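# Pack three foods in container, fit lid, lock flaps

## Task

Place the bread roll, the yogurt cup and the cherry tomato inside the food container; after that, set the container's lid on it and fasten all four of its flaps.

## Robot and tools

Robot: two UR-style six-joint arms, left_arm and right_arm, each carrying a Robotiq 2F-85 two-finger gripper and a wrist camera (cam_left_wrist, cam_right_wrist, 896x504 each). There are no fixed cameras to request.

Frames. The scene frame has its origin at table-top height midway between the nominal arm bases, +z up, +x out over the table, and left_arm on the +y side (this is not an image side). Calibrated bases: left_arm at (+0.093, +0.631, 0) m, quat_wxyz (+1.000, 0, 0, +0.019); right_arm at (+0.009, -0.599, 0) m, quat_wxyz (+1.000, 0, 0, -0.005). Each arm reports its gripper pose, velocities and camera pose in its own base frame; the table is in the scene frame. Reported hand positions may be off by a few centimetres, more when stretched out. On the gripper, the fingers point along its +z and close along its y; end_effector_position is the point between the closed pads, with fingertips about 19 mm past it when closed and 6 mm when fully open. A camera block juts about 10 cm toward the gripper's +x.

The row. Every command row has 18 numbers covering both arms, even if one arm stays put: first left_arm's nine, then right_arm's nine. Each arm's nine are six absolute joint target angles in radians, in this order: shoulder lift, elbow, wrist 1, wrist 2, wrist 3, shoulder pan; then gripper position, force_limit and speed, each in [-1, 1]. Joint ranges: elbow -3.142 to 3.142, all others -6.283 to 6.283; a target more than 0.010 rad past a limit, and farther out than the joint is now, gets the call refused. Gripper position: +1 fully open (85 mm), about -0.8 pads touching, -1 closes until blocked. force_limit and speed together set grip strength; speed -1 is roughly 20 mm/s, 0 about 85, +1 about 150. Both start at +1. To leave a gripper unchanged, resend the three numbers you last sent for it. To hold a resting joint, resend its value from the Joint targets line.

Tools.
- execute_actions(actions, cameras): actions is a list of actions; each action is a table of up to 15 rows, one per 1/30 s step, and a short table keeps its last row until 15 steps are done. Each action lasts 0.5 s. An empty actions list returns images and fields that other results may omit (scene number, etc.).
- move(target, speed, blend, stop_force, zero, blocking, cameras): target is one 18-number row or a list of up to 15 rows (absolute joint targets plus gripper numbers, same layout). speed in rad/s for the joint with farthest to go, 0.01 to 3.14, default 0.5, one value or one per target. blend in rad rounds corners between listed targets; 0 stops at each. stop_force in N, 4 to 120, shared by both arms: an arm's path ends when its wrist sensor feels that much extra push against its motion; use it with a low speed for approaching contact, omit it when backing off something. zero (default true) re-zeroes the sensor before the move. blocking=false returns after about 0.5 s while the move continues (not allowed with stop_force). All joints move together, so grippers trace curves, and nothing avoids obstacles. The result adds a "move:" line: done, off_target, moving, held or fault, possibly with limits=held.
- wait(seconds 0 to 10, cameras): lets time pass with last commands held.
- stop(cameras): brakes a running move; fingers keep moving.
- zoom_image(camera, region): region [x0, y0, x1, y1] in pixels of the latest image of cam_left_wrist or cam_right_wrist, at most 504 by 504.
- zero_wrist_force(arm): tares that arm's force/torque sensor.
- read_manual(section): licence texts only.
- finished_scene(scene): ends scene 1 or 2 irreversibly; the goal must hold with the robot untouched.

Result lines. Joint positions, Joint velocities, Joint targets and joint torques are per arm in the joint order above (rad, rad/s, torque positive toward larger angle). "within noise" means the arm is still. Wrist force and Wrist torque are in the gripper's own axes, plus a line for the peak since the last shown reading. Grippers: object_status 0 moving, 1 blocked while opening, 2 blocked while closing (a grasp), 3 reached its target or pads met; position_measured in counts, 3 open, about 78 = 60 mm, 130 = 40 mm, 180 = 20 mm, 230 pads together. "joint command not followed" means the clearance check between arms altered targets; "joint sent to its limit" means a joint was clamped. Tool commands shows current gripper commands. MOTOR HOT appears at 70 °C.

Limits and faults. Joint targets move at most 2.09 rad/s (shoulder pan, shoulder lift) or 3.14 rad/s (others); commands lag about 0.09 to 0.22 s. Contact torque limits: 293 N m for both shoulder joints, 133 for the elbow, 48 for each wrist joint; held weight counts. Reaching one, or roughly 150 N of outside force on an arm, freezes that arm for 10 s. A motor at 85 °C brakes its arm for 30 to 60 s; holding loads or straining toward unreachable poses heats motors.

Avoid: dropping or releasing moving parts, letting anything fall or leaving it off the table, slamming or pushing hard against fixed or heavy things, targets past a firm contact (the arms are stiff), hard grips on parts still resting on something, fast swings with a load, and any contact between the two arms, including a gripper closing on the other arm's fingers. Objects can occasionally be nudged by outside disturbances, so check images before grasping.

Each tool is called after ">>>" as a command line: name --argument value for each argument, lists and objects as JSON in quotes; but a table of rows of numbers goes row by row, as --pt "numbers of a row", without its own name.

## Session

>>> execute_actions --actions '[]'

Scene clock: 0.00 s.
left_arm: end_effector_position=(+0.8406, -0.5371, +0.3401) position_measured=3 object_status=3 end_effector_quat_wxyz=(-0.038, +0.802, +0.016, +0.596) | right_arm: end_effector_position=(+0.1717, +0.7217, +0.3325) position_measured=3 object_status=3 end_effector_quat_wxyz=(-0.320, +0.859, -0.024, +0.399)
Joint names: [shoulder lift, elbow, wrist 1, wrist 2, wrist 3, shoulder pan]
Joint positions: left_arm=[-1.057 1.817 -3.337 -0.563 2.693 -0.997] | right_arm=[-1.592 -2.281 -0.352 0.57 -1.428 5.07]
Joint velocities: within noise
Joint torques (N m): no reading
Motor temperatures (°C): left_arm=[26 30 33 35 37 27] | right_arm=[34 27 37 32 34 27]
Wrist force (N): no reading
Wrist torque (N m): no reading
Wrist force, peak (N): no reading
Joint targets: left_arm=[-1.057 1.817 -3.337 -0.563 2.693 -0.997] | right_arm=[-1.592 -2.281 -0.352 0.570 -1.428 5.070]
Tool commands: left_gripper/position=+1.0 left_gripper/force_limit=+1.0 left_gripper/speed=+1.0 right_gripper/position=+1.0 right_gripper/force_limit=+1.0 right_gripper/speed=+1.0

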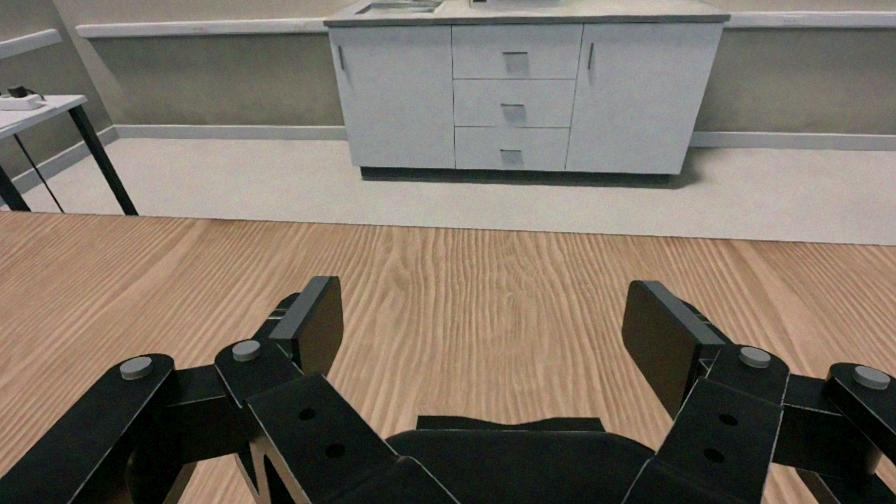

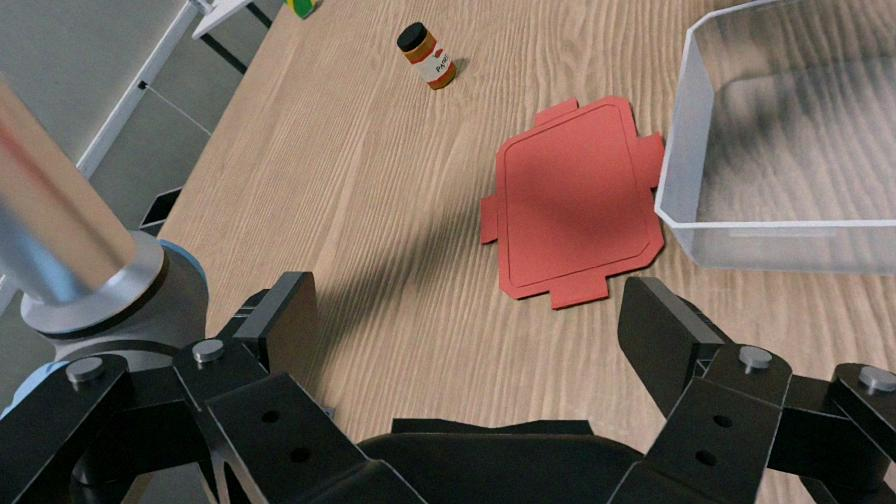

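>>> move --pt "-2.076 1.959 -1.454 -1.571 2.374 -0.768 1 1 1 -1.592 -2.281 -0.352 0.57 -1.428 5.07 1 1 1" --pt "-2.076 1.959 -1.454 -1.571 2.374 -0.768 1 1 1 -1.6246 -1.4445 -1.643 1.571 -1.959 4.324 1 1 1" --speed 1.2 --cameras '["all"]'

Scene clock: 6.43 s.
left_arm: end_effector_position=(+0.4022, -0.1464, +0.4997) position_measured=3 object_status=3 end_effector_quat_wxyz=(+0.000, +1.000, +0.000, +0.000) | right_arm: end_effector_position=(+0.4349, +0.6032, +0.5499) position_measured=3 object_status=3 end_effector_quat_wxyz=(+0.000, +1.000, +0.000, +0.000)
Joint names: [shoulder lift, elbow, wrist 1, wrist 2, wrist 3, shoulder pan]
Joint positions: left_arm=[-2.076 1.959 -1.454 -1.571 2.374 -0.768] | right_arm=[-1.625 -1.445 -1.643 1.571 -1.959 4.324]
Joint torques (N m): left_arm=[-16.82 -41.85 -0.46 -2.91 -3.31 16.95] | right_arm=[45.54 62.12 1.25 2.04 -2.24 -10.36]
Wrist force (N): left_arm=[0.4 0.3 0.2] | right_arm=[-1.1 -1.3 0.0]
Wrist torque (N m): left_arm=[-0.17 0.39 0.13] | right_arm=[-0.01 0.33 -0.23]
Wrist force, peak (N): left_arm=[-2.3 -1.6 -0.5] | right_arm=[-1.8 -1.9 1.5]
Joint targets: left_arm=[-2.076 1.959 -1.454 -1.571 2.374 -0.768] | right_arm=[-1.625 -1.444 -1.643 1.571 -1.959 4.324]
move: done

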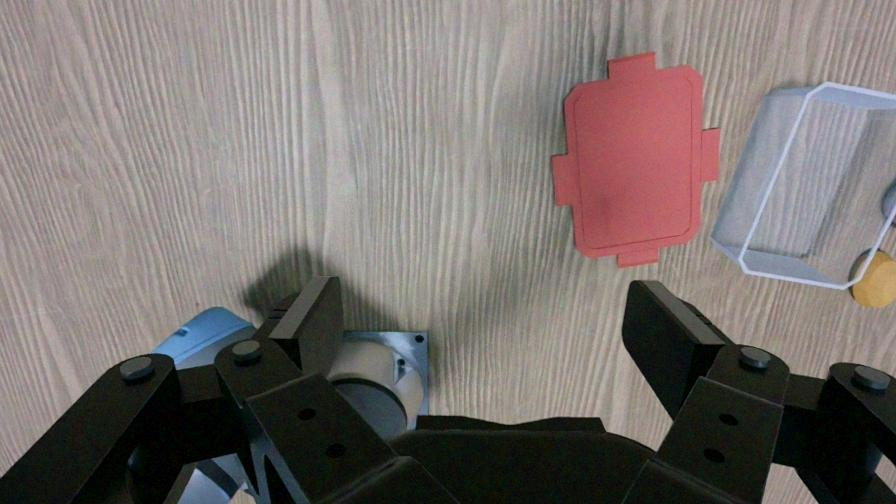

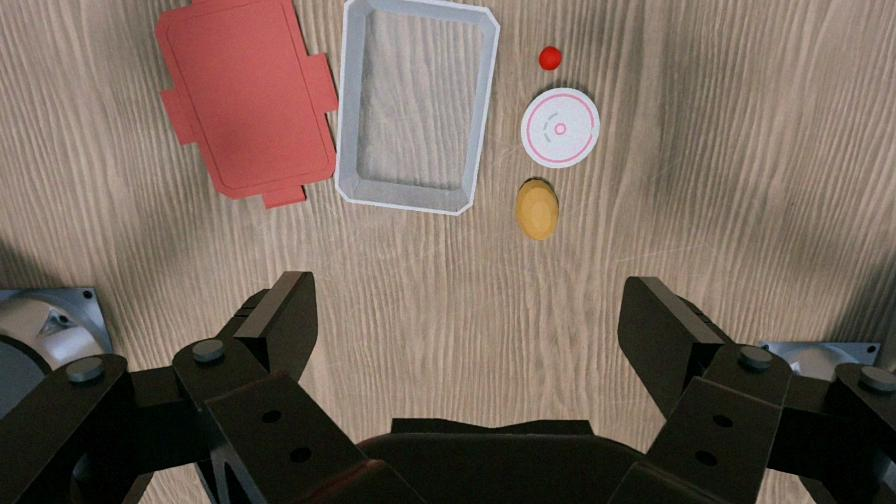

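>>> move --target '[-2.076,1.959,-1.454,-1.571,2.374,-0.768,1,1,1,-1.7482,-1.182,-1.7822,1.5708,-2.0787,4.2045,1,1,1]' --speed 0.8 --cameras '["cam_right_wrist"]'

>>> zoom_image --camera "cam_right_wrist" --region '[150, 50, 600, 300]'

Scene clock: 7.70 s.
left_arm: end_effector_position=(+0.4022, -0.1464, +0.4997) position_measured=3 object_status=3 end_effector_quat_wxyz=(+0.000, +1.000, +0.000, +0.000) | right_arm: end_effector_position=(+0.5347, +0.6028, +0.6197) position_measured=3 object_status=3 end_effector_quat_wxyz=(+0.000, +1.000, +0.000, +0.000)
Joint names: [shoulder lift, elbow, wrist 1, wrist 2, wrist 3, shoulder pan]
Joint positions: left_arm=[-2.076 1.959 -1.454 -1.571 2.374 -0.768] | right_arm=[-1.748 -1.182 -1.782 1.571 -2.079 4.205]
Joint torques (N m): left_arm=[-17.16 -41.06 -0.9 -2.98 -3.38 17.58] | right_arm=[53.33 62.22 1.16 -1.81 -2.85 -12.77]
Wrist force (N): left_arm=[0.5 0.7 0.2] | right_arm=[-0.7 -1.9 0.7]
Wrist torque (N m): left_arm=[-0.10 0.37 0.13] | right_arm=[-0.14 0.24 -0.25]
Wrist force, peak (N): left_arm=[0.5 0.6 0.6] | right_arm=[-2.9 -1.2 1.9]
Joint targets: left_arm=[-2.076 1.959 -1.454 -1.571 2.374 -0.768] | right_arm=[-1.748 -1.182 -1.782 1.571 -2.079 4.204]
move: done
Images, in order (width x height): cam_right_wrist 896x504.

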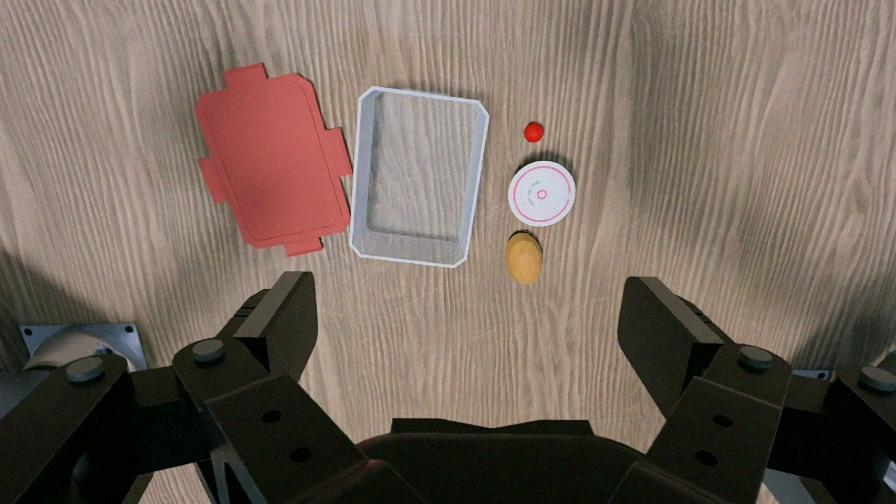

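Scaled by 1.120 from the camera's 896x504 image, which has a finer 1280x720 frame.

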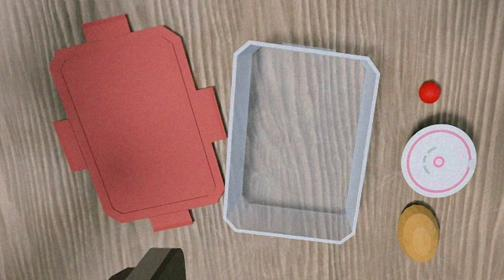

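>>> move --target '[-2.076,1.959,-1.454,-1.571,2.374,-0.768,1,1,1,-1.1991,-2.3522,-1.1611,1.5708,-2.297,3.9866,1,1,1]' --speed 1.0 --cameras '["cam_right_wrist"]'

>>> zoom_image --camera "cam_right_wrist" --region '[0, 0, 400, 300]'

Scene clock: 10.20 s.
left_arm: end_effector_position=(+0.4022, -0.1464, +0.4997) position_measured=3 object_status=3 end_effector_quat_wxyz=(+0.000, +1.000, +0.000, +0.000) | right_arm: end_effector_position=(+0.4101, +0.1998, +0.2400) position_measured=3 object_status=3 end_effector_quat_wxyz=(+0.000, +1.000, +0.000, +0.000)
Joint names: [shoulder lift, elbow, wrist 1, wrist 2, wrist 3, shoulder pan]
Joint positions: left_arm=[-2.076 1.959 -1.454 -1.571 2.374 -0.768] | right_arm=[-1.199 -2.352 -1.161 1.571 -2.297 3.987]
Joint torques (N m): left_arm=[-17.49 -42.73 -0.62 -3.36 -3.29 16.67] | right_arm=[28.08 38.05 8.43 -0.61 -2.78 -13.53]
Wrist force (N): left_arm=[0.6 0.2 0.1] | right_arm=[-0.8 -1.1 0.6]
Wrist torque (N m): left_arm=[-0.18 0.35 0.12] | right_arm=[0.02 0.35 -0.26]
Wrist force, peak (N): left_arm=[0.7 0.8 0.1] | right_arm=[-2.9 1.6 3.7]
Joint targets: left_arm=[-2.076 1.959 -1.454 -1.571 2.374 -0.768] | right_arm=[-1.199 -2.352 -1.161 1.571 -2.297 3.987]
move: done
Images, in order (width x height): cam_right_wrist 896x504.

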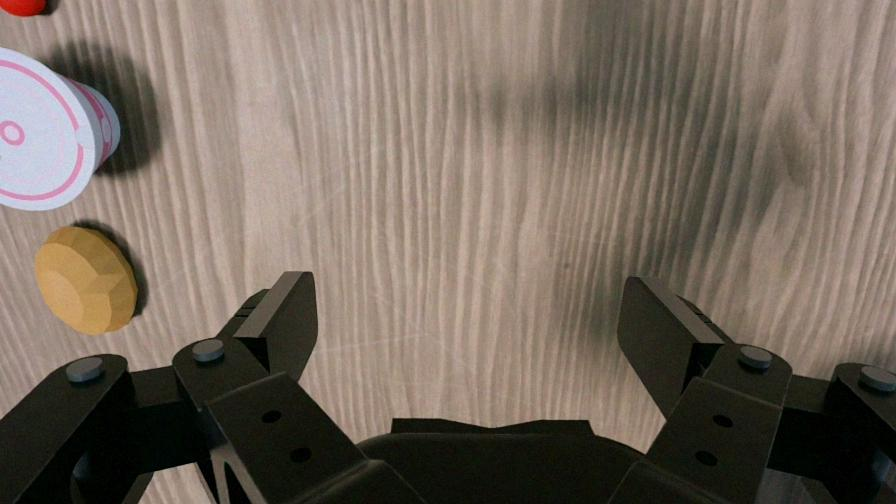

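Scaled by 1.260 from the camera's 896x504 image, which has a finer 1280x720 frame.

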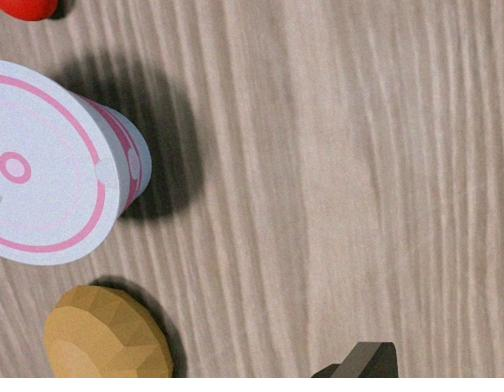

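>>> move --target '[-2.076,1.959,-1.454,-1.571,2.374,-0.768,1,1,1,-1.5675,-2.2544,-0.8905,1.5708,-1.951,4.4195,1,1,1]' --speed 1.0 --cameras '["cam_right_wrist"]'

Scene clock: 12.67 s.
left_arm: end_effector_position=(+0.4022, -0.1464, +0.4997) position_measured=3 object_status=3 end_effector_quat_wxyz=(+0.000, +1.000, +0.000, +0.000) | right_arm: end_effector_position=(+0.3291, +0.4878, +0.1500) position_measured=3 object_status=3 end_effector_quat_wxyz=(+0.000, +0.999, +0.044, +0.000)
Joint names: [shoulder lift, elbow, wrist 1, wrist 2, wrist 3, shoulder pan]
Joint positions: left_arm=[-2.076 1.959 -1.454 -1.571 2.374 -0.768] | right_arm=[-1.567 -2.254 -0.891 1.571 -1.951 4.419]
Joint torques (N m): left_arm=[-16.92 -41.08 -0.96 -3.23 -3.04 16.59] | right_arm=[29.32 52.43 8.01 0.73 1.99 17.08]
Wrist force (N): left_arm=[0.3 0.1 0.3] | right_arm=[-1.0 -0.8 0.7]
Wrist torque (N m): left_arm=[-0.19 0.41 0.13] | right_arm=[0.06 0.37 -0.41]
Wrist force, peak (N): left_arm=[0.6 0.7 0.3] | right_arm=[-3.1 -6.3 2.8]
Joint targets: left_arm=[-2.076 1.959 -1.454 -1.571 2.374 -0.768] | right_arm=[-1.567 -2.254 -0.890 1.571 -1.951 4.419]
move: done
Images, in order (width x height): cam_right_wrist 896x504.

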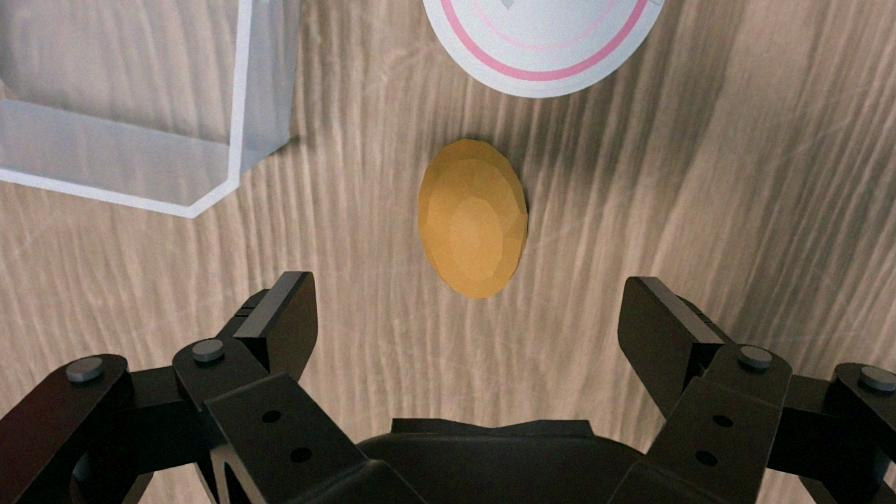

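>>> move --target '[-2.076,1.959,-1.454,-1.571,2.374,-0.768,1,1,1,-1.7638,-2.3623,-0.5863,1.5708,-1.9394,4.4310,1,1,1]' --speed 0.3 --stop_force 12

>>> move --target '[-2.076,1.959,-1.454,-1.571,2.374,-0.768,1,1,1,-1.7638,-2.3623,-0.5863,1.5708,-1.9394,4.4310,-1,-0.8,-1]' --cameras '["cam_right_wrist"]'

Scene clock: 15.17 s.
left_arm: end_effector_position=(+0.4022, -0.1464, +0.4997) position_measured=3 object_status=3 end_effector_quat_wxyz=(+0.000, +1.000, +0.000, +0.000) | right_arm: end_effector_position=(+0.3210, +0.4835, +0.0220) position_measured=3 object_status=3 end_effector_quat_wxyz=(+0.000, +0.999, +0.044, +0.000)
Joint names: [shoulder lift, elbow, wrist 1, wrist 2, wrist 3, shoulder pan]
Joint positions: left_arm=[-2.076 1.959 -1.454 -1.571 2.374 -0.768] | right_arm=[-1.764 -2.362 -0.586 1.571 -1.939 4.431]
Joint torques (N m): left_arm=[-15.78 -41.72 -1.34 -2.72 -2.91 14.08] | right_arm=[34.35 21.39 7.57 0.89 1.9 19.2]
Wrist force (N): left_arm=[0.2 0.5 0.3] | right_arm=[-0.8 -1.6 0.8]
Wrist torque (N m): left_arm=[-0.13 0.41 0.13] | right_arm=[-0.13 0.33 -0.35]
Wrist force, peak (N): left_arm=[0.4 0.9 0.0] | right_arm=[-0.5 -1.1 2.5]
Joint targets: left_arm=[-2.076 1.959 -1.454 -1.571 2.374 -0.768] | right_arm=[-1.764 -2.362 -0.586 1.571 -1.939 4.431]
move: done

Scene clock: 17.10 s.
left_arm: end_effector_position=(+0.4022, -0.1464, +0.4997) position_measured=3 object_status=3 end_effector_quat_wxyz=(+0.000, +1.000, +0.000, +0.000) | right_arm: end_effector_position=(+0.3210, +0.4835, +0.0220) position_measured=88 object_status=0 end_effector_quat_wxyz=(+0.000, +0.999, +0.044, +0.000)
Joint names: [shoulder lift, elbow, wrist 1, wrist 2, wrist 3, shoulder pan]
Joint positions: left_arm=[-2.076 1.959 -1.454 -1.571 2.374 -0.768] | right_arm=[-1.764 -2.362 -0.586 1.571 -1.939 4.431]
Joint torques (N m): left_arm=[-15.13 -42.12 -0.59 -2.93 -3 18.37] | right_arm=[36.18 20.98 3 0.96 2.13 16.12]
Wrist force (N): left_arm=[0.5 0.5 0.2] | right_arm=[-3.4 -1.9 -24.4]
Wrist torque (N m): left_arm=[-0.13 0.37 0.12] | right_arm=[-0.02 0.14 -0.43]
Wrist force, peak (N): left_arm=[0.1 1.0 0.5] | right_arm=[-3.7 -1.9 -24.5]
Joint targets: left_arm=[-2.076 1.959 -1.454 -1.571 2.374 -0.768] | right_arm=[-1.764 -2.362 -0.586 1.571 -1.939 4.431]
move: done
Images, in order (width x height): cam_right_wrist 896x504.

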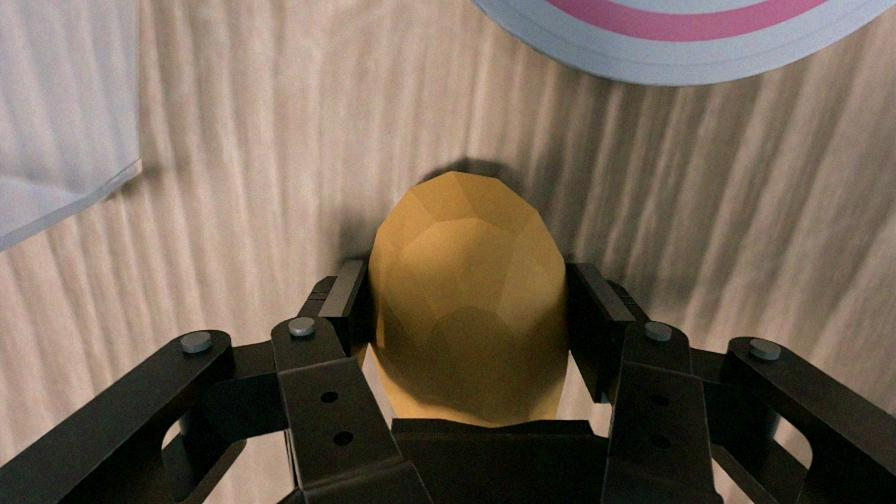

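>>> wait --seconds 0.3

Scene clock: 17.53 s.
left_arm: end_effector_position=(+0.4022, -0.1464, +0.4997) position_measured=3 object_status=3 end_effector_quat_wxyz=(+0.000, +1.000, +0.000, +0.000) | right_arm: end_effector_position=(+0.3210, +0.4835, +0.0220) position_measured=88 object_status=2 end_effector_quat_wxyz=(+0.000, +0.999, +0.044, +0.000)
Joint names: [shoulder lift, elbow, wrist 1, wrist 2, wrist 3, shoulder pan]
Joint positions: left_arm=[-2.076 1.959 -1.454 -1.571 2.374 -0.768] | right_arm=[-1.764 -2.362 -0.586 1.571 -1.939 4.431]
Joint torques (N m): left_arm=[-17.67 -41.68 -1.07 -2.9 -2.74 16.77] | right_arm=[36.13 21.02 -1.35 0.84 2.26 14.13]
Wrist force (N): left_arm=[0.1 0.6 0.1] | right_arm=[-3.8 -1.6 -24.1]
Wrist torque (N m): left_arm=[-0.11 0.44 0.13] | right_arm=[0.02 0.20 -0.43]
Wrist force, peak (N): left_arm=[0.3 0.7 0.2] | right_arm=[-3.7 -1.5 -24.3]
Joint targets: left_arm=[-2.076 1.959 -1.454 -1.571 2.374 -0.768] | right_arm=[-1.764 -2.362 -0.586 1.571 -1.939 4.431]
Tool commands: left_gripper/position=+1.0 left_gripper/force_limit=+1.0 left_gripper/speed=+1.0 right_gripper/position=-1.0 right_gripper/force_limit=-0.8 right_gripper/speed=-1.0
wait: 0.30 s; at rest by 0.03 s

>>> move --pt "-2.076 1.959 -1.454 -1.571 2.374 -0.768 1 1 1 -1.4924 -2.2175 -1.0025 1.5708 -1.9394 4.4310 -1 -0.8 -1" --pt "-2.076 1.959 -1.454 -1.571 2.374 -0.768 1 1 1 -1.8261 -1.847 -1.0393 1.5708 -1.7424 4.3838 -1 -0.8 -1" --speed 0.5 --cameras '["cam_right_wrist"]'

Scene clock: 20.90 s.
left_arm: end_effector_position=(+0.4022, -0.1464, +0.4997) position_measured=3 object_status=3 end_effector_quat_wxyz=(+0.000, +1.000, +0.000, +0.000) | right_arm: end_effector_position=(+0.4124, +0.6700, +0.2000) position_measured=88 object_status=2 end_effector_quat_wxyz=(+0.000, +0.997, -0.078, +0.000)
Joint names: [shoulder lift, elbow, wrist 1, wrist 2, wrist 3, shoulder pan]
Joint positions: left_arm=[-2.076 1.959 -1.454 -1.571 2.374 -0.768] | right_arm=[-1.826 -1.847 -1.039 1.571 -1.742 4.384]
Joint torques (N m): left_arm=[-14.22 -41.68 -0.94 -3.14 -3.23 16.08] | right_arm=[54.68 56.94 0.97 0.28 2.38 -15.02]
Wrist force (N): left_arm=[0.2 0.5 0.3] | right_arm=[-1.0 -1.5 1.5]
Wrist torque (N m): left_arm=[-0.13 0.41 0.13] | right_arm=[-0.15 0.41 -0.45]
Wrist force, peak (N): left_arm=[0.7 0.7 -0.1] | right_arm=[-3.2 -2.3 -24.6]
Joint targets: left_arm=[-2.076 1.959 -1.454 -1.571 2.374 -0.768] | right_arm=[-1.826 -1.847 -1.039 1.571 -1.742 4.384]
move: done
Images, in order (width x height): cam_right_wrist 896x504.

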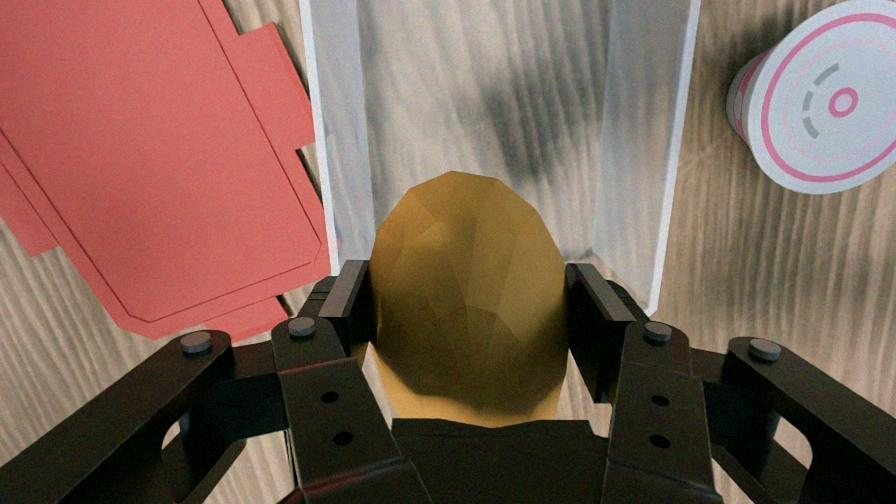

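>>> move --pt "-2.076 1.959 -1.454 -1.571 2.374 -0.768 1 1 1 -1.811 -1.8666 -1.0348 1.5708 -1.7492 4.3769 -1 -0.8 -1" --pt "-2.076 1.959 -1.454 -1.571 2.374 -0.768 1 1 1 -1.9009 -1.9367 -0.8748 1.5708 -1.7492 4.3769 -1 -0.8 -1" --pt "-2.076 1.959 -1.454 -1.571 2.374 -0.768 1 1 1 -1.9987 -1.9794 -0.7343 1.5708 -1.7492 4.3769 -1 -0.8 -1" --speed '[0.4,0.3,0.1]' --stop_force 6 --cameras '["cam_right_wrist"]'

Scene clock: 24.47 s.
left_arm: end_effector_position=(+0.4022, -0.1464, +0.4997) position_measured=3 object_status=3 end_effector_quat_wxyz=(+0.000, +1.000, +0.000, +0.000) | right_arm: end_effector_position=(+0.4137, +0.6575, +0.0300) position_measured=88 object_status=2 end_effector_quat_wxyz=(+0.000, +0.997, -0.078, +0.000)
Joint names: [shoulder lift, elbow, wrist 1, wrist 2, wrist 3, shoulder pan]
Joint positions: left_arm=[-2.076 1.959 -1.454 -1.571 2.374 -0.768] | right_arm=[-1.999 -1.979 -0.734 1.571 -1.749 4.377]
Joint torques (N m): left_arm=[-16.53 -42.08 -0.57 -3.04 -2.93 15.99] | right_arm=[63.14 26.52 7.83 0.36 -2.9 -15.53]
Wrist force (N): left_arm=[0.3 0.6 0.1] | right_arm=[-1.4 -1.3 1.0]
Wrist torque (N m): left_arm=[-0.11 0.40 0.13] | right_arm=[-0.06 0.42 -0.25]
Wrist force, peak (N): left_arm=[0.5 0.9 0.5] | right_arm=[-2.0 -3.5 1.1]
Joint targets: left_arm=[-2.076 1.959 -1.454 -1.571 2.374 -0.768] | right_arm=[-1.999 -1.979 -0.734 1.571 -1.749 4.377]
move: done
Images, in order (width x height): cam_right_wrist 896x504.

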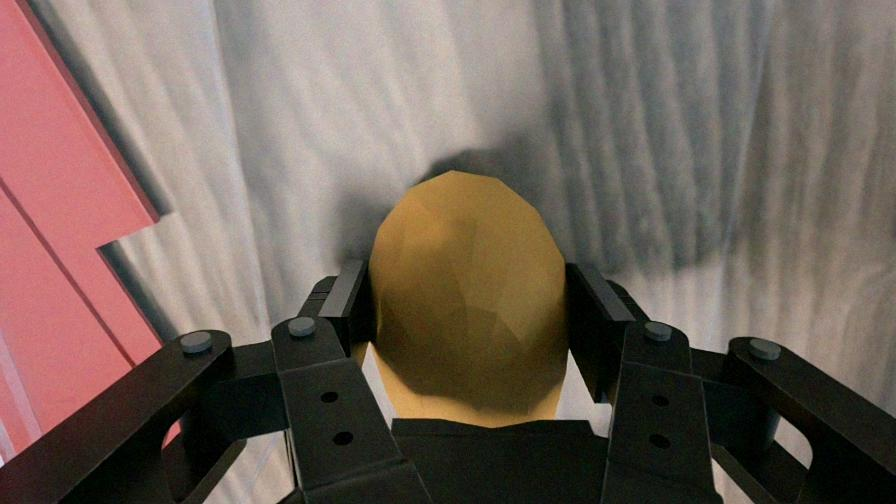

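>>> move --target '[-2.076,1.959,-1.454,-1.571,2.374,-0.768,1,1,1,-2.0148,-1.9841,-0.7135,1.5708,-1.7492,4.3769,-1,-0.8,-1]' --speed 0.02 --stop_force 4

Scene clock: 26.43 s.
left_arm: end_effector_position=(+0.4022, -0.1464, +0.4997) position_measured=3 object_status=3 end_effector_quat_wxyz=(+0.000, +1.000, +0.000, +0.000) | right_arm: end_effector_position=(+0.4137, +0.6576, +0.0249) position_measured=88 object_status=2 end_effector_quat_wxyz=(+0.000, +0.997, -0.078, +0.000)
Joint names: [shoulder lift, elbow, wrist 1, wrist 2, wrist 3, shoulder pan]
Joint positions: left_arm=[-2.076 1.959 -1.454 -1.571 2.374 -0.768] | right_arm=[-2.005 -1.981 -0.726 1.571 -1.749 4.377]
Joint torques (N m): left_arm=[-15.24 -41.18 -1.1 -2.59 -2.77 15.41] | right_arm=[83.36 42.88 0.77 0.59 -2.42 -9.1]
Wrist force (N): left_arm=[0.2 0.7 0.2] | right_arm=[-1.2 -2.3 -3.1]
Wrist torque (N m): left_arm=[-0.10 0.43 0.13] | right_arm=[-0.01 0.42 -0.26]
Wrist force, peak (N): left_arm=[0.6 1.1 0.2] | right_arm=[-1.8 1.1 -13.5]
Joint targets: left_arm=[-2.076 1.959 -1.454 -1.571 2.374 -0.768] | right_arm=[-2.005 -1.981 -0.726 1.571 -1.749 4.377]
move: contact (right_arm); right_arm: the wrist 1 is farthest, 0.012 rad from its target

>>> move --pt "-2.076 1.959 -1.454 -1.571 2.374 -0.768 1 1 1 -2.005 -1.981 -0.726 1.571 -1.7492 4.3769 0.65 -0.8 -1" --pt "-2.076 1.959 -1.454 -1.571 2.374 -0.768 1 1 1 -1.9009 -1.9367 -0.8748 1.5708 -1.7492 4.3769 0.65 -0.8 -1" --pt "-2.076 1.959 -1.454 -1.571 2.374 -0.768 1 1 1 -1.811 -1.8666 -1.0348 1.5708 -1.7492 4.3769 0.65 -0.8 -1" --pt "-2.076 1.959 -1.454 -1.571 2.374 -0.768 1 1 1 -1.7699 -2.025 -0.9175 1.5708 -2.1581 4.1251 0.65 -0.8 -1" --speed 0.6 --cameras '["cam_right_wrist"]'

Scene clock: 30.77 s.
left_arm: end_effector_position=(+0.4022, -0.1464, +0.4997) position_measured=3 object_status=3 end_effector_quat_wxyz=(+0.000, +1.000, +0.000, +0.000) | right_arm: end_effector_position=(+0.5300, +0.4820, +0.1500) position_measured=47 object_status=3 end_effector_quat_wxyz=(+0.000, +1.000, +0.000, +0.000)
Joint names: [shoulder lift, elbow, wrist 1, wrist 2, wrist 3, shoulder pan]
Joint positions: left_arm=[-2.076 1.959 -1.454 -1.571 2.374 -0.768] | right_arm=[-1.77 -2.025 -0.918 1.571 -2.158 4.125]
Joint torques (N m): left_arm=[-13.95 -41.54 -0.79 -3.03 -3.1 14.71] | right_arm=[70.95 32.48 8.37 0.6 -2.31 -8.52]
Wrist force (N): left_arm=[0.5 0.7 0.3] | right_arm=[-0.4 -1.7 0.9]
Wrist torque (N m): left_arm=[-0.10 0.37 0.13] | right_arm=[-0.16 0.25 -0.24]
Wrist force, peak (N): left_arm=[0.8 0.7 0.0] | right_arm=[-3.6 -2.9 0.0]
Joint targets: left_arm=[-2.076 1.959 -1.454 -1.571 2.374 -0.768] | right_arm=[-1.770 -2.025 -0.917 1.571 -2.158 4.125]
move: done
Images, in order (width x height): cam_right_wrist 896x504.

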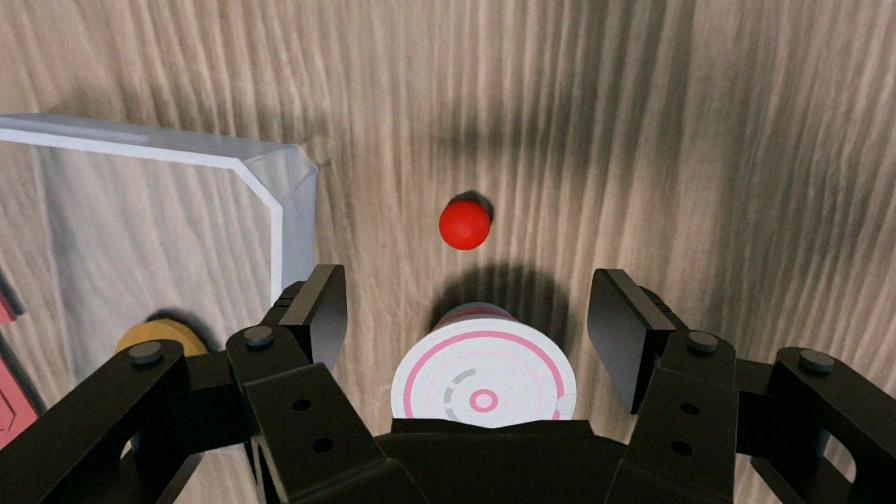

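>>> move --pt "-2.076 1.959 -1.454 -1.571 2.374 -0.768 1 1 1 -1.8458 -2.0871 -0.7795 1.5708 -2.1473 4.1359 0.65 -0.8 -1" --pt "-2.076 1.959 -1.454 -1.571 2.374 -0.768 1 1 1 -1.928 -2.1169 -0.6675 1.5708 -2.1473 4.1359 0.65 -0.8 -1" --speed '[0.4,0.15]' --stop_force 8 --cameras '["cam_right_wrist"]'

Scene clock: 33.40 s.
left_arm: end_effector_position=(+0.4022, -0.1464, +0.4997) position_measured=3 object_status=3 end_effector_quat_wxyz=(+0.000, +1.000, +0.000, +0.000) | right_arm: end_effector_position=(+0.5210, +0.4818, +0.0219) position_measured=47 object_status=3 end_effector_quat_wxyz=(+0.000, +1.000, +0.000, +0.000)
Joint names: [shoulder lift, elbow, wrist 1, wrist 2, wrist 3, shoulder pan]
Joint positions: left_arm=[-2.076 1.959 -1.454 -1.571 2.374 -0.768] | right_arm=[-1.928 -2.117 -0.668 1.571 -2.147 4.136]
Joint torques (N m): left_arm=[-14.84 -41.73 -0.86 -3.06 -3.09 15.39] | right_arm=[54.7 24.31 7.88 0.6 2.01 17.34]
Wrist force (N): left_arm=[0.3 0.7 0.2] | right_arm=[-1.4 -0.7 1.7]
Wrist torque (N m): left_arm=[-0.09 0.41 0.13] | right_arm=[0.05 0.36 -0.37]
Wrist force, peak (N): left_arm=[0.6 0.7 0.3] | right_arm=[-1.3 -1.6 3.1]
Joint targets: left_arm=[-2.076 1.959 -1.454 -1.571 2.374 -0.768] | right_arm=[-1.928 -2.117 -0.667 1.571 -2.147 4.136]
move: done
Images, in order (width x height): cam_right_wrist 896x504.

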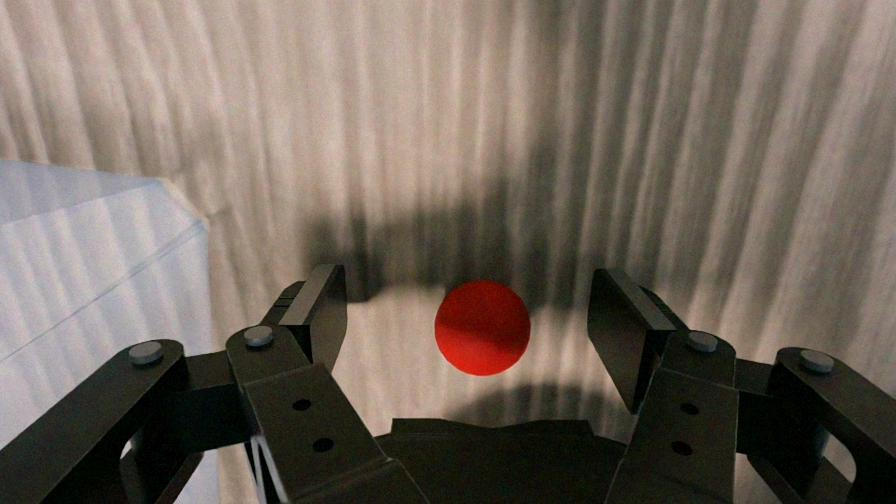

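>>> move --pt "-2.076 1.959 -1.454 -1.571 2.374 -0.768 1 1 1 -1.928 -2.1169 -0.6675 1.5708 -2.1473 4.1359 -1 -1 -1" --pt "-2.076 1.959 -1.454 -1.571 2.374 -0.768 1 1 1 -1.8458 -2.0871 -0.7795 1.5708 -2.1473 4.1359 -1 -1 -1" --pt "-2.076 1.959 -1.454 -1.571 2.374 -0.768 1 1 1 -1.7082 -1.9937 -1.0105 1.5708 -2.1473 4.1359 -1 -1 -1" --pt "-2.076 1.959 -1.454 -1.571 2.374 -0.768 1 1 1 -1.8065 -1.8724 -1.0335 1.5708 -3.4245 4.2724 -1 -1 -1" --speed 0.6 --cameras '["cam_right_wrist"]'

Scene clock: 41.17 s.
left_arm: end_effector_position=(+0.4022, -0.1464, +0.4997) position_measured=3 object_status=3 end_effector_quat_wxyz=(+0.000, +1.000, +0.000, +0.000) | right_arm: end_effector_position=(+0.4787, +0.6079, +0.2000) position_measured=165 object_status=2 end_effector_quat_wxyz=(+0.000, +0.760, +0.649, +0.000)
Joint names: [shoulder lift, elbow, wrist 1, wrist 2, wrist 3, shoulder pan]
Joint positions: left_arm=[-2.076 1.959 -1.454 -1.571 2.374 -0.768] | right_arm=[-1.806 -1.872 -1.033 1.571 -3.424 4.272]
Joint torques (N m): left_arm=[-15.47 -42.34 -1.21 -3.12 -2.3 14.66] | right_arm=[51.76 57.24 1.27 0.99 -2.73 19.31]
Wrist force (N): left_arm=[0.2 0.6 0.4] | right_arm=[-1.0 -1.1 1.1]
Wrist torque (N m): left_arm=[-0.12 0.42 0.13] | right_arm=[-0.09 0.40 -0.35]
Wrist force, peak (N): left_arm=[0.4 1.0 0.4] | right_arm=[-1.3 -0.2 4.9]
Joint targets: left_arm=[-2.076 1.959 -1.454 -1.571 2.374 -0.768] | right_arm=[-1.806 -1.872 -1.034 1.571 -3.425 4.272]
move: done
Images, in order (width x height): cam_right_wrist 896x504.

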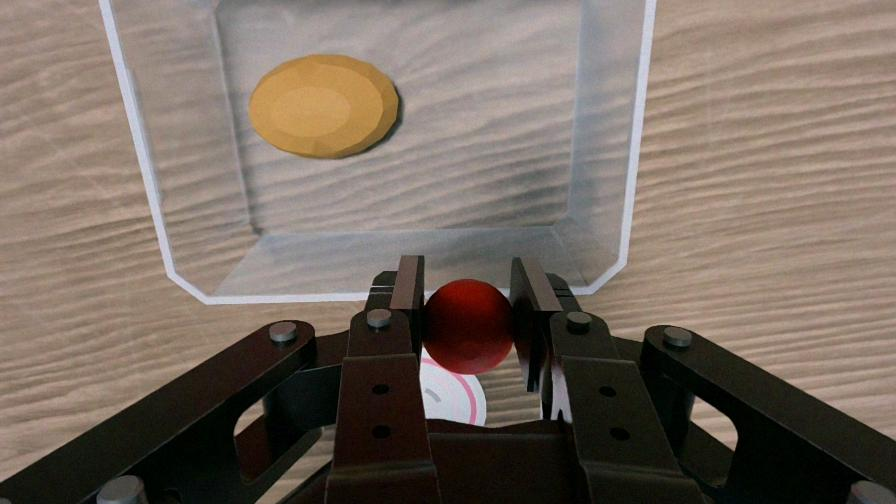

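>>> move --pt "-2.076 1.959 -1.454 -1.571 2.374 -0.768 1 1 1 -1.9554 -1.9485 -0.8085 1.5708 -3.4208 4.2761 -1 -1 -1" --pt "-2.076 1.959 -1.454 -1.571 2.374 -0.768 1 1 1 -2.0071 -1.9678 -0.7375 1.5708 -3.4208 4.2761 -1 -1 -1" --speed '[0.3,0.04]' --stop_force 4 --cameras '["cam_right_wrist"]'

Scene clock: 45.03 s.
left_arm: end_effector_position=(+0.4022, -0.1464, +0.4997) position_measured=3 object_status=3 end_effector_quat_wxyz=(+0.000, +1.000, +0.000, +0.000) | right_arm: end_effector_position=(+0.4803, +0.6180, +0.0290) position_measured=165 object_status=2 end_effector_quat_wxyz=(+0.000, +0.760, +0.649, +0.000)
Joint names: [shoulder lift, elbow, wrist 1, wrist 2, wrist 3, shoulder pan]
Joint positions: left_arm=[-2.076 1.959 -1.454 -1.571 2.374 -0.768] | right_arm=[-2.007 -1.968 -0.738 1.571 -3.421 4.276]
Joint torques (N m): left_arm=[-14.96 -41.75 -1.38 -2.71 -2.51 17.63] | right_arm=[60.12 27.84 7.83 0.88 2.24 17.98]
Wrist force (N): left_arm=[0.4 0.6 0.3] | right_arm=[-0.6 -1.1 1.7]
Wrist torque (N m): left_arm=[-0.12 0.38 0.13] | right_arm=[-0.01 0.31 -0.42]
Wrist force, peak (N): left_arm=[0.4 0.9 0.4] | right_arm=[-1.3 -1.4 3.0]
Joint targets: left_arm=[-2.076 1.959 -1.454 -1.571 2.374 -0.768] | right_arm=[-2.007 -1.968 -0.738 1.571 -3.421 4.276]
move: done
Images, in order (width x height): cam_right_wrist 896x504.

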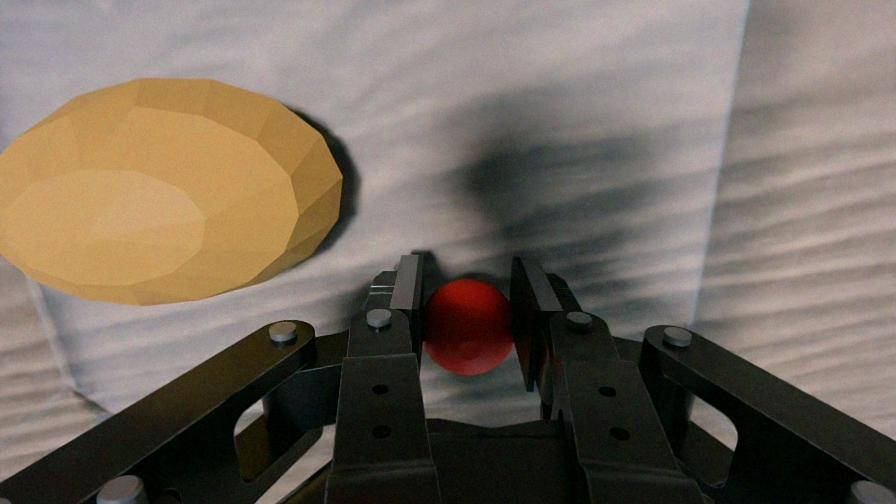

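>>> move --target '[-2.076,1.959,-1.454,-1.571,2.374,-0.768,1,1,1,-2.0135,-1.9701,-0.7288,1.5708,-3.4208,4.2761,-1,-1,-1]' --speed 0.015 --stop_force 4

Scene clock: 46.53 s.
left_arm: end_effector_position=(+0.4022, -0.1464, +0.4997) position_measured=3 object_status=3 end_effector_quat_wxyz=(+0.000, +1.000, +0.000, +0.000) | right_arm: end_effector_position=(+0.4802, +0.6179, +0.0240) position_measured=165 object_status=2 end_effector_quat_wxyz=(+0.000, +0.760, +0.649, +0.000)
Joint names: [shoulder lift, elbow, wrist 1, wrist 2, wrist 3, shoulder pan]
Joint positions: left_arm=[-2.076 1.959 -1.454 -1.571 2.374 -0.768] | right_arm=[-2.013 -1.97 -0.729 1.571 -3.421 4.276]
Joint torques (N m): left_arm=[-11.95 -42.43 -1.25 -2.83 -2.65 15.99] | right_arm=[56.93 25.22 7.83 0.76 2.43 17.83]
Wrist force (N): left_arm=[0.4 0.4 0.3] | right_arm=[-0.6 -1.3 -0.3]
Wrist torque (N m): left_arm=[-0.14 0.39 0.13] | right_arm=[-0.02 0.31 -0.42]
Wrist force, peak (N): left_arm=[0.7 0.7 0.2] | right_arm=[-1.3 -1.6 1.8]
Joint targets: left_arm=[-2.076 1.959 -1.454 -1.571 2.374 -0.768] | right_arm=[-2.014 -1.970 -0.729 1.571 -3.421 4.276]
move: done

>>> move --pt "-2.076 1.959 -1.454 -1.571 2.374 -0.768 1 1 1 -2.0135 -1.9701 -0.7288 1.5708 -3.4208 4.2761 0.0 -1 -1" --pt "-2.076 1.959 -1.454 -1.571 2.374 -0.768 1 1 1 -1.9554 -1.9485 -0.8085 1.5708 -3.4208 4.2761 0.0 -1 -1" --pt "-2.076 1.959 -1.454 -1.571 2.374 -0.768 1 1 1 -1.8065 -1.8724 -1.0335 1.5708 -3.4245 4.2724 0.0 -1 -1" --speed '[0.3,0.3,0.5]' --cameras '["cam_right_wrist"]'

Scene clock: 49.50 s.
left_arm: end_effector_position=(+0.4022, -0.1464, +0.4997) position_measured=3 object_status=3 end_effector_quat_wxyz=(+0.000, +1.000, +0.000, +0.000) | right_arm: end_effector_position=(+0.4787, +0.6080, +0.1999) position_measured=128 object_status=3 end_effector_quat_wxyz=(+0.000, +0.760, +0.649, +0.000)
Joint names: [shoulder lift, elbow, wrist 1, wrist 2, wrist 3, shoulder pan]
Joint positions: left_arm=[-2.076 1.959 -1.454 -1.571 2.374 -0.768] | right_arm=[-1.807 -1.872 -1.033 1.571 -3.424 4.272]
Joint torques (N m): left_arm=[-14.5 -41.49 -1.4 -2.85 -2.75 15.92] | right_arm=[79.04 56.41 0.15 0.49 -2.42 -8.88]
Wrist force (N): left_arm=[0.4 0.4 0.5] | right_arm=[-0.9 -1.3 1.3]
Wrist torque (N m): left_arm=[-0.15 0.39 0.13] | right_arm=[-0.11 0.40 -0.35]
Wrist force, peak (N): left_arm=[0.5 0.6 0.6] | right_arm=[-1.7 -1.3 3.7]
Joint targets: left_arm=[-2.076 1.959 -1.454 -1.571 2.374 -0.768] | right_arm=[-1.806 -1.872 -1.034 1.571 -3.425 4.272]
move: done
Images, in order (width x height): cam_right_wrist 896x504.

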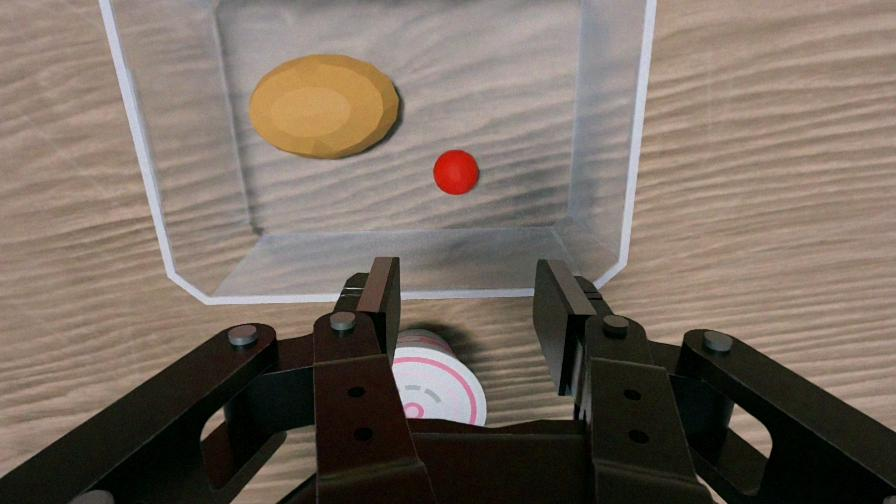

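>>> move --pt "-2.076 1.959 -1.454 -1.571 2.374 -0.768 1 1 1 -1.4924 -2.2175 -1.0025 1.5708 -1.9394 4.4310 0 -1 -1" --pt "-2.076 1.959 -1.454 -1.571 2.374 -0.768 1 1 1 -1.6721 -2.4157 -0.8944 0.7295 -1.2155 4.7894 1 -1 0" --speed 0.8 --cameras '["cam_right_wrist"]'

>>> zoom_image --camera "cam_right_wrist" --region '[300, 0, 700, 280]'

Scene clock: 55.87 s.
left_arm: end_effector_position=(+0.4022, -0.1464, +0.4997) position_measured=3 object_status=3 end_effector_quat_wxyz=(+0.000, +1.000, +0.000, +0.000) | right_arm: end_effector_position=(+0.3492, +0.4896, +0.1123) position_measured=3 object_status=0 end_effector_quat_wxyz=(+0.033, +0.903, -0.071, +0.422)
Joint names: [shoulder lift, elbow, wrist 1, wrist 2, wrist 3, shoulder pan]
Joint positions: left_arm=[-2.076 1.959 -1.454 -1.571 2.374 -0.768] | right_arm=[-1.672 -2.416 -0.894 0.729 -1.215 4.789]
Joint torques (N m): left_arm=[-12.5 -43.21 -1.51 -2.64 -2.39 15.55] | right_arm=[30.26 20.48 7.45 -4.17 2.21 17.98]
Wrist force (N): left_arm=[0.1 0.2 0.5] | right_arm=[-0.9 -1.3 2.0]
Wrist torque (N m): left_arm=[-0.19 0.43 0.13] | right_arm=[-0.14 0.19 -0.14]
Wrist force, peak (N): left_arm=[0.7 0.7 0.5] | right_arm=[-2.1 -1.8 1.6]
Joint targets: left_arm=[-2.076 1.959 -1.454 -1.571 2.374 -0.768] | right_arm=[-1.672 -2.416 -0.894 0.730 -1.216 4.789]
move: done
Images, in order (width x height): cam_right_wrist 896x504.

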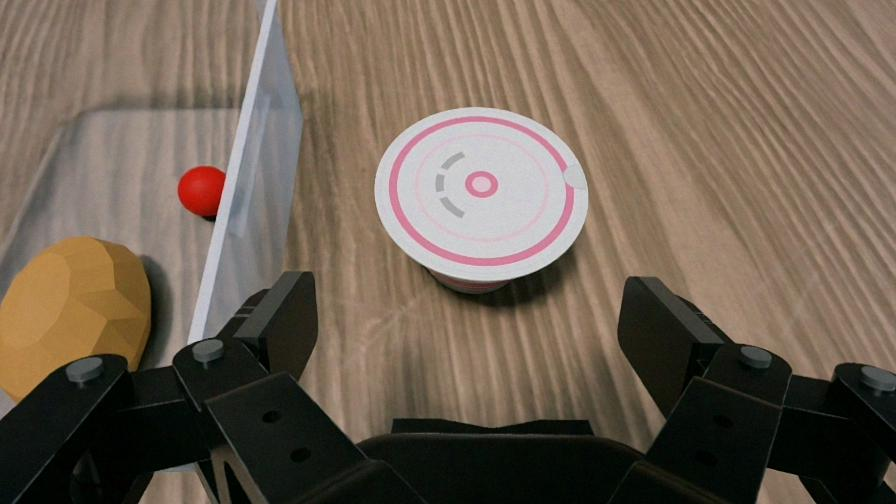

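Scaled by 1.260 from the camera's 896x504 image, which has a finer 1280x720 frame.

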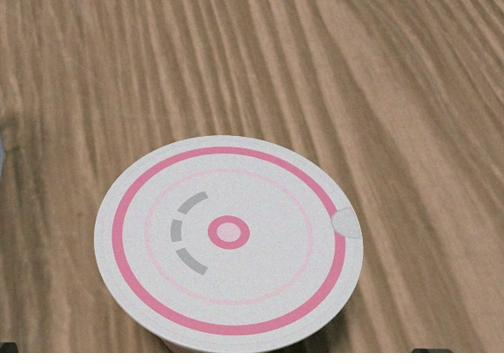

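>>> move --target '[-2.076,1.959,-1.454,-1.571,2.374,-0.768,1,1,1,-1.7727,-2.432,-0.9274,0.7803,-1.0105,4.9389,1,-1,0]' --speed 0.5 --cameras '["cam_right_wrist"]'

>>> zoom_image --camera "cam_right_wrist" --region '[360, 0, 560, 112]'

Scene clock: 57.27 s.
left_arm: end_effector_position=(+0.4022, -0.1464, +0.4997) position_measured=3 object_status=3 end_effector_quat_wxyz=(+0.000, +1.000, +0.000, +0.000) | right_arm: end_effector_position=(+0.2701, +0.5023, +0.0503) position_measured=3 object_status=3 end_effector_quat_wxyz=(+0.033, +0.903, -0.071, +0.422)
Joint names: [shoulder lift, elbow, wrist 1, wrist 2, wrist 3, shoulder pan]
Joint positions: left_arm=[-2.076 1.959 -1.454 -1.571 2.374 -0.768] | right_arm=[-1.773 -2.432 -0.927 0.78 -1.011 4.939]
Joint torques (N m): left_arm=[-14.29 -43.1 -1.25 -2.84 -2.57 16.61] | right_arm=[31.16 16.27 -0.39 -0.05 2.45 20.34]
Wrist force (N): left_arm=[0.4 0.1 0.3] | right_arm=[-0.8 -1.7 1.9]
Wrist torque (N m): left_arm=[-0.20 0.39 0.13] | right_arm=[-0.14 0.12 -0.11]
Wrist force, peak (N): left_arm=[0.3 0.9 0.2] | right_arm=[-2.7 -1.2 1.1]
Joint targets: left_arm=[-2.076 1.959 -1.454 -1.571 2.374 -0.768] | right_arm=[-1.773 -2.432 -0.927 0.780 -1.010 4.939]
move: done
Images, in order (width x height): cam_right_wrist 896x504.

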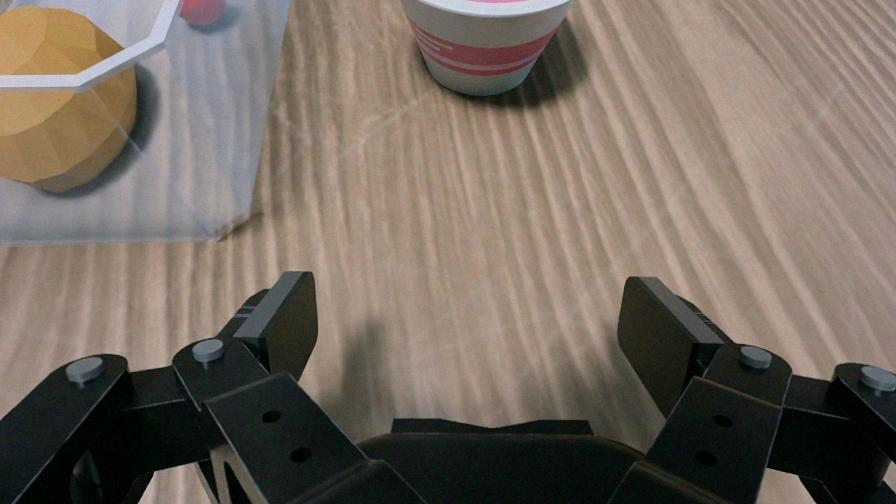

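Scaled by 2.520 from the camera's 896x504 image, which has a finer 1280x720 frame.

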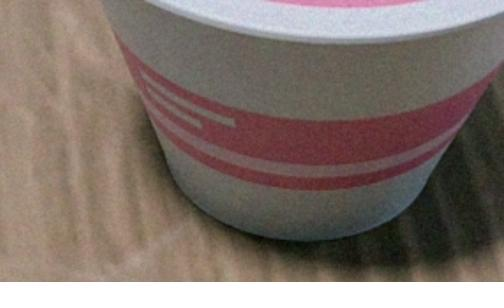

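>>> move --target '[-2.076,1.959,-1.454,-1.571,2.374,-0.768,1,1,1,-1.905,-2.4622,-0.8475,0.6067,-0.9812,4.8786,1,-1,0]' --speed 0.3 --stop_force 12 --cameras '["cam_right_wrist"]'

>>> zoom_image --camera "cam_right_wrist" --region '[260, 0, 660, 280]'

Scene clock: 60.03 s.
left_arm: end_effector_position=(+0.4022, -0.1464, +0.4997) position_measured=3 object_status=3 end_effector_quat_wxyz=(+0.000, +1.000, +0.000, +0.000) | right_arm: end_effector_position=(+0.3321, +0.4831, +0.0221) position_measured=3 object_status=3 end_effector_quat_wxyz=(+0.039, +0.863, -0.068, +0.499)
Joint names: [shoulder lift, elbow, wrist 1, wrist 2, wrist 3, shoulder pan]
Joint positions: left_arm=[-2.076 1.959 -1.454 -1.571 2.374 -0.768] | right_arm=[-1.905 -2.462 -0.848 0.607 -0.981 4.879]
Joint torques (N m): left_arm=[-13.62 -42.26 -1.62 -2.71 -2.25 16.86] | right_arm=[38.94 8.07 6.93 -4.28 2.26 -11.49]
Wrist force (N): left_arm=[0.3 0.5 0.0] | right_arm=[-0.8 -1.2 1.8]
Wrist torque (N m): left_arm=[-0.14 0.41 0.12] | right_arm=[-0.11 0.06 -0.15]
Wrist force, peak (N): left_arm=[0.8 0.8 0.3] | right_arm=[-1.5 -0.9 3.5]
Joint targets: left_arm=[-2.076 1.959 -1.454 -1.571 2.374 -0.768] | right_arm=[-1.905 -2.462 -0.848 0.607 -0.981 4.879]
move: done
Images, in order (width x height): cam_right_wrist 896x504.

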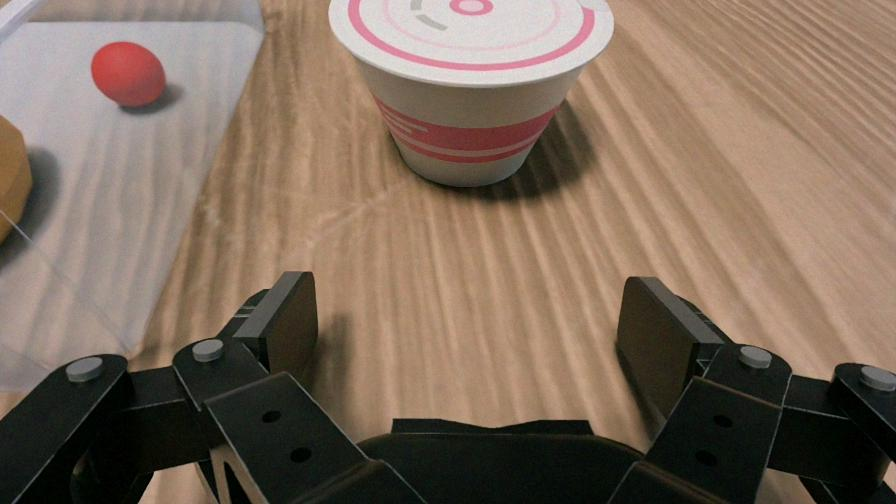

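Scaled by 1.260 from the camera's 896x504 image, which has a finer 1280x720 frame.

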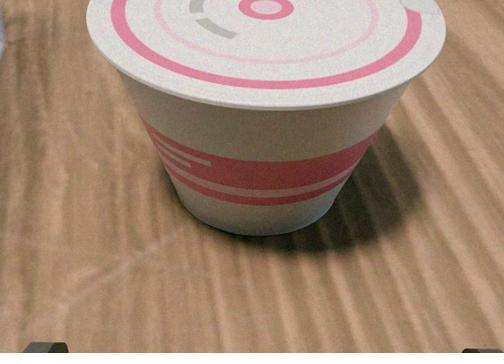

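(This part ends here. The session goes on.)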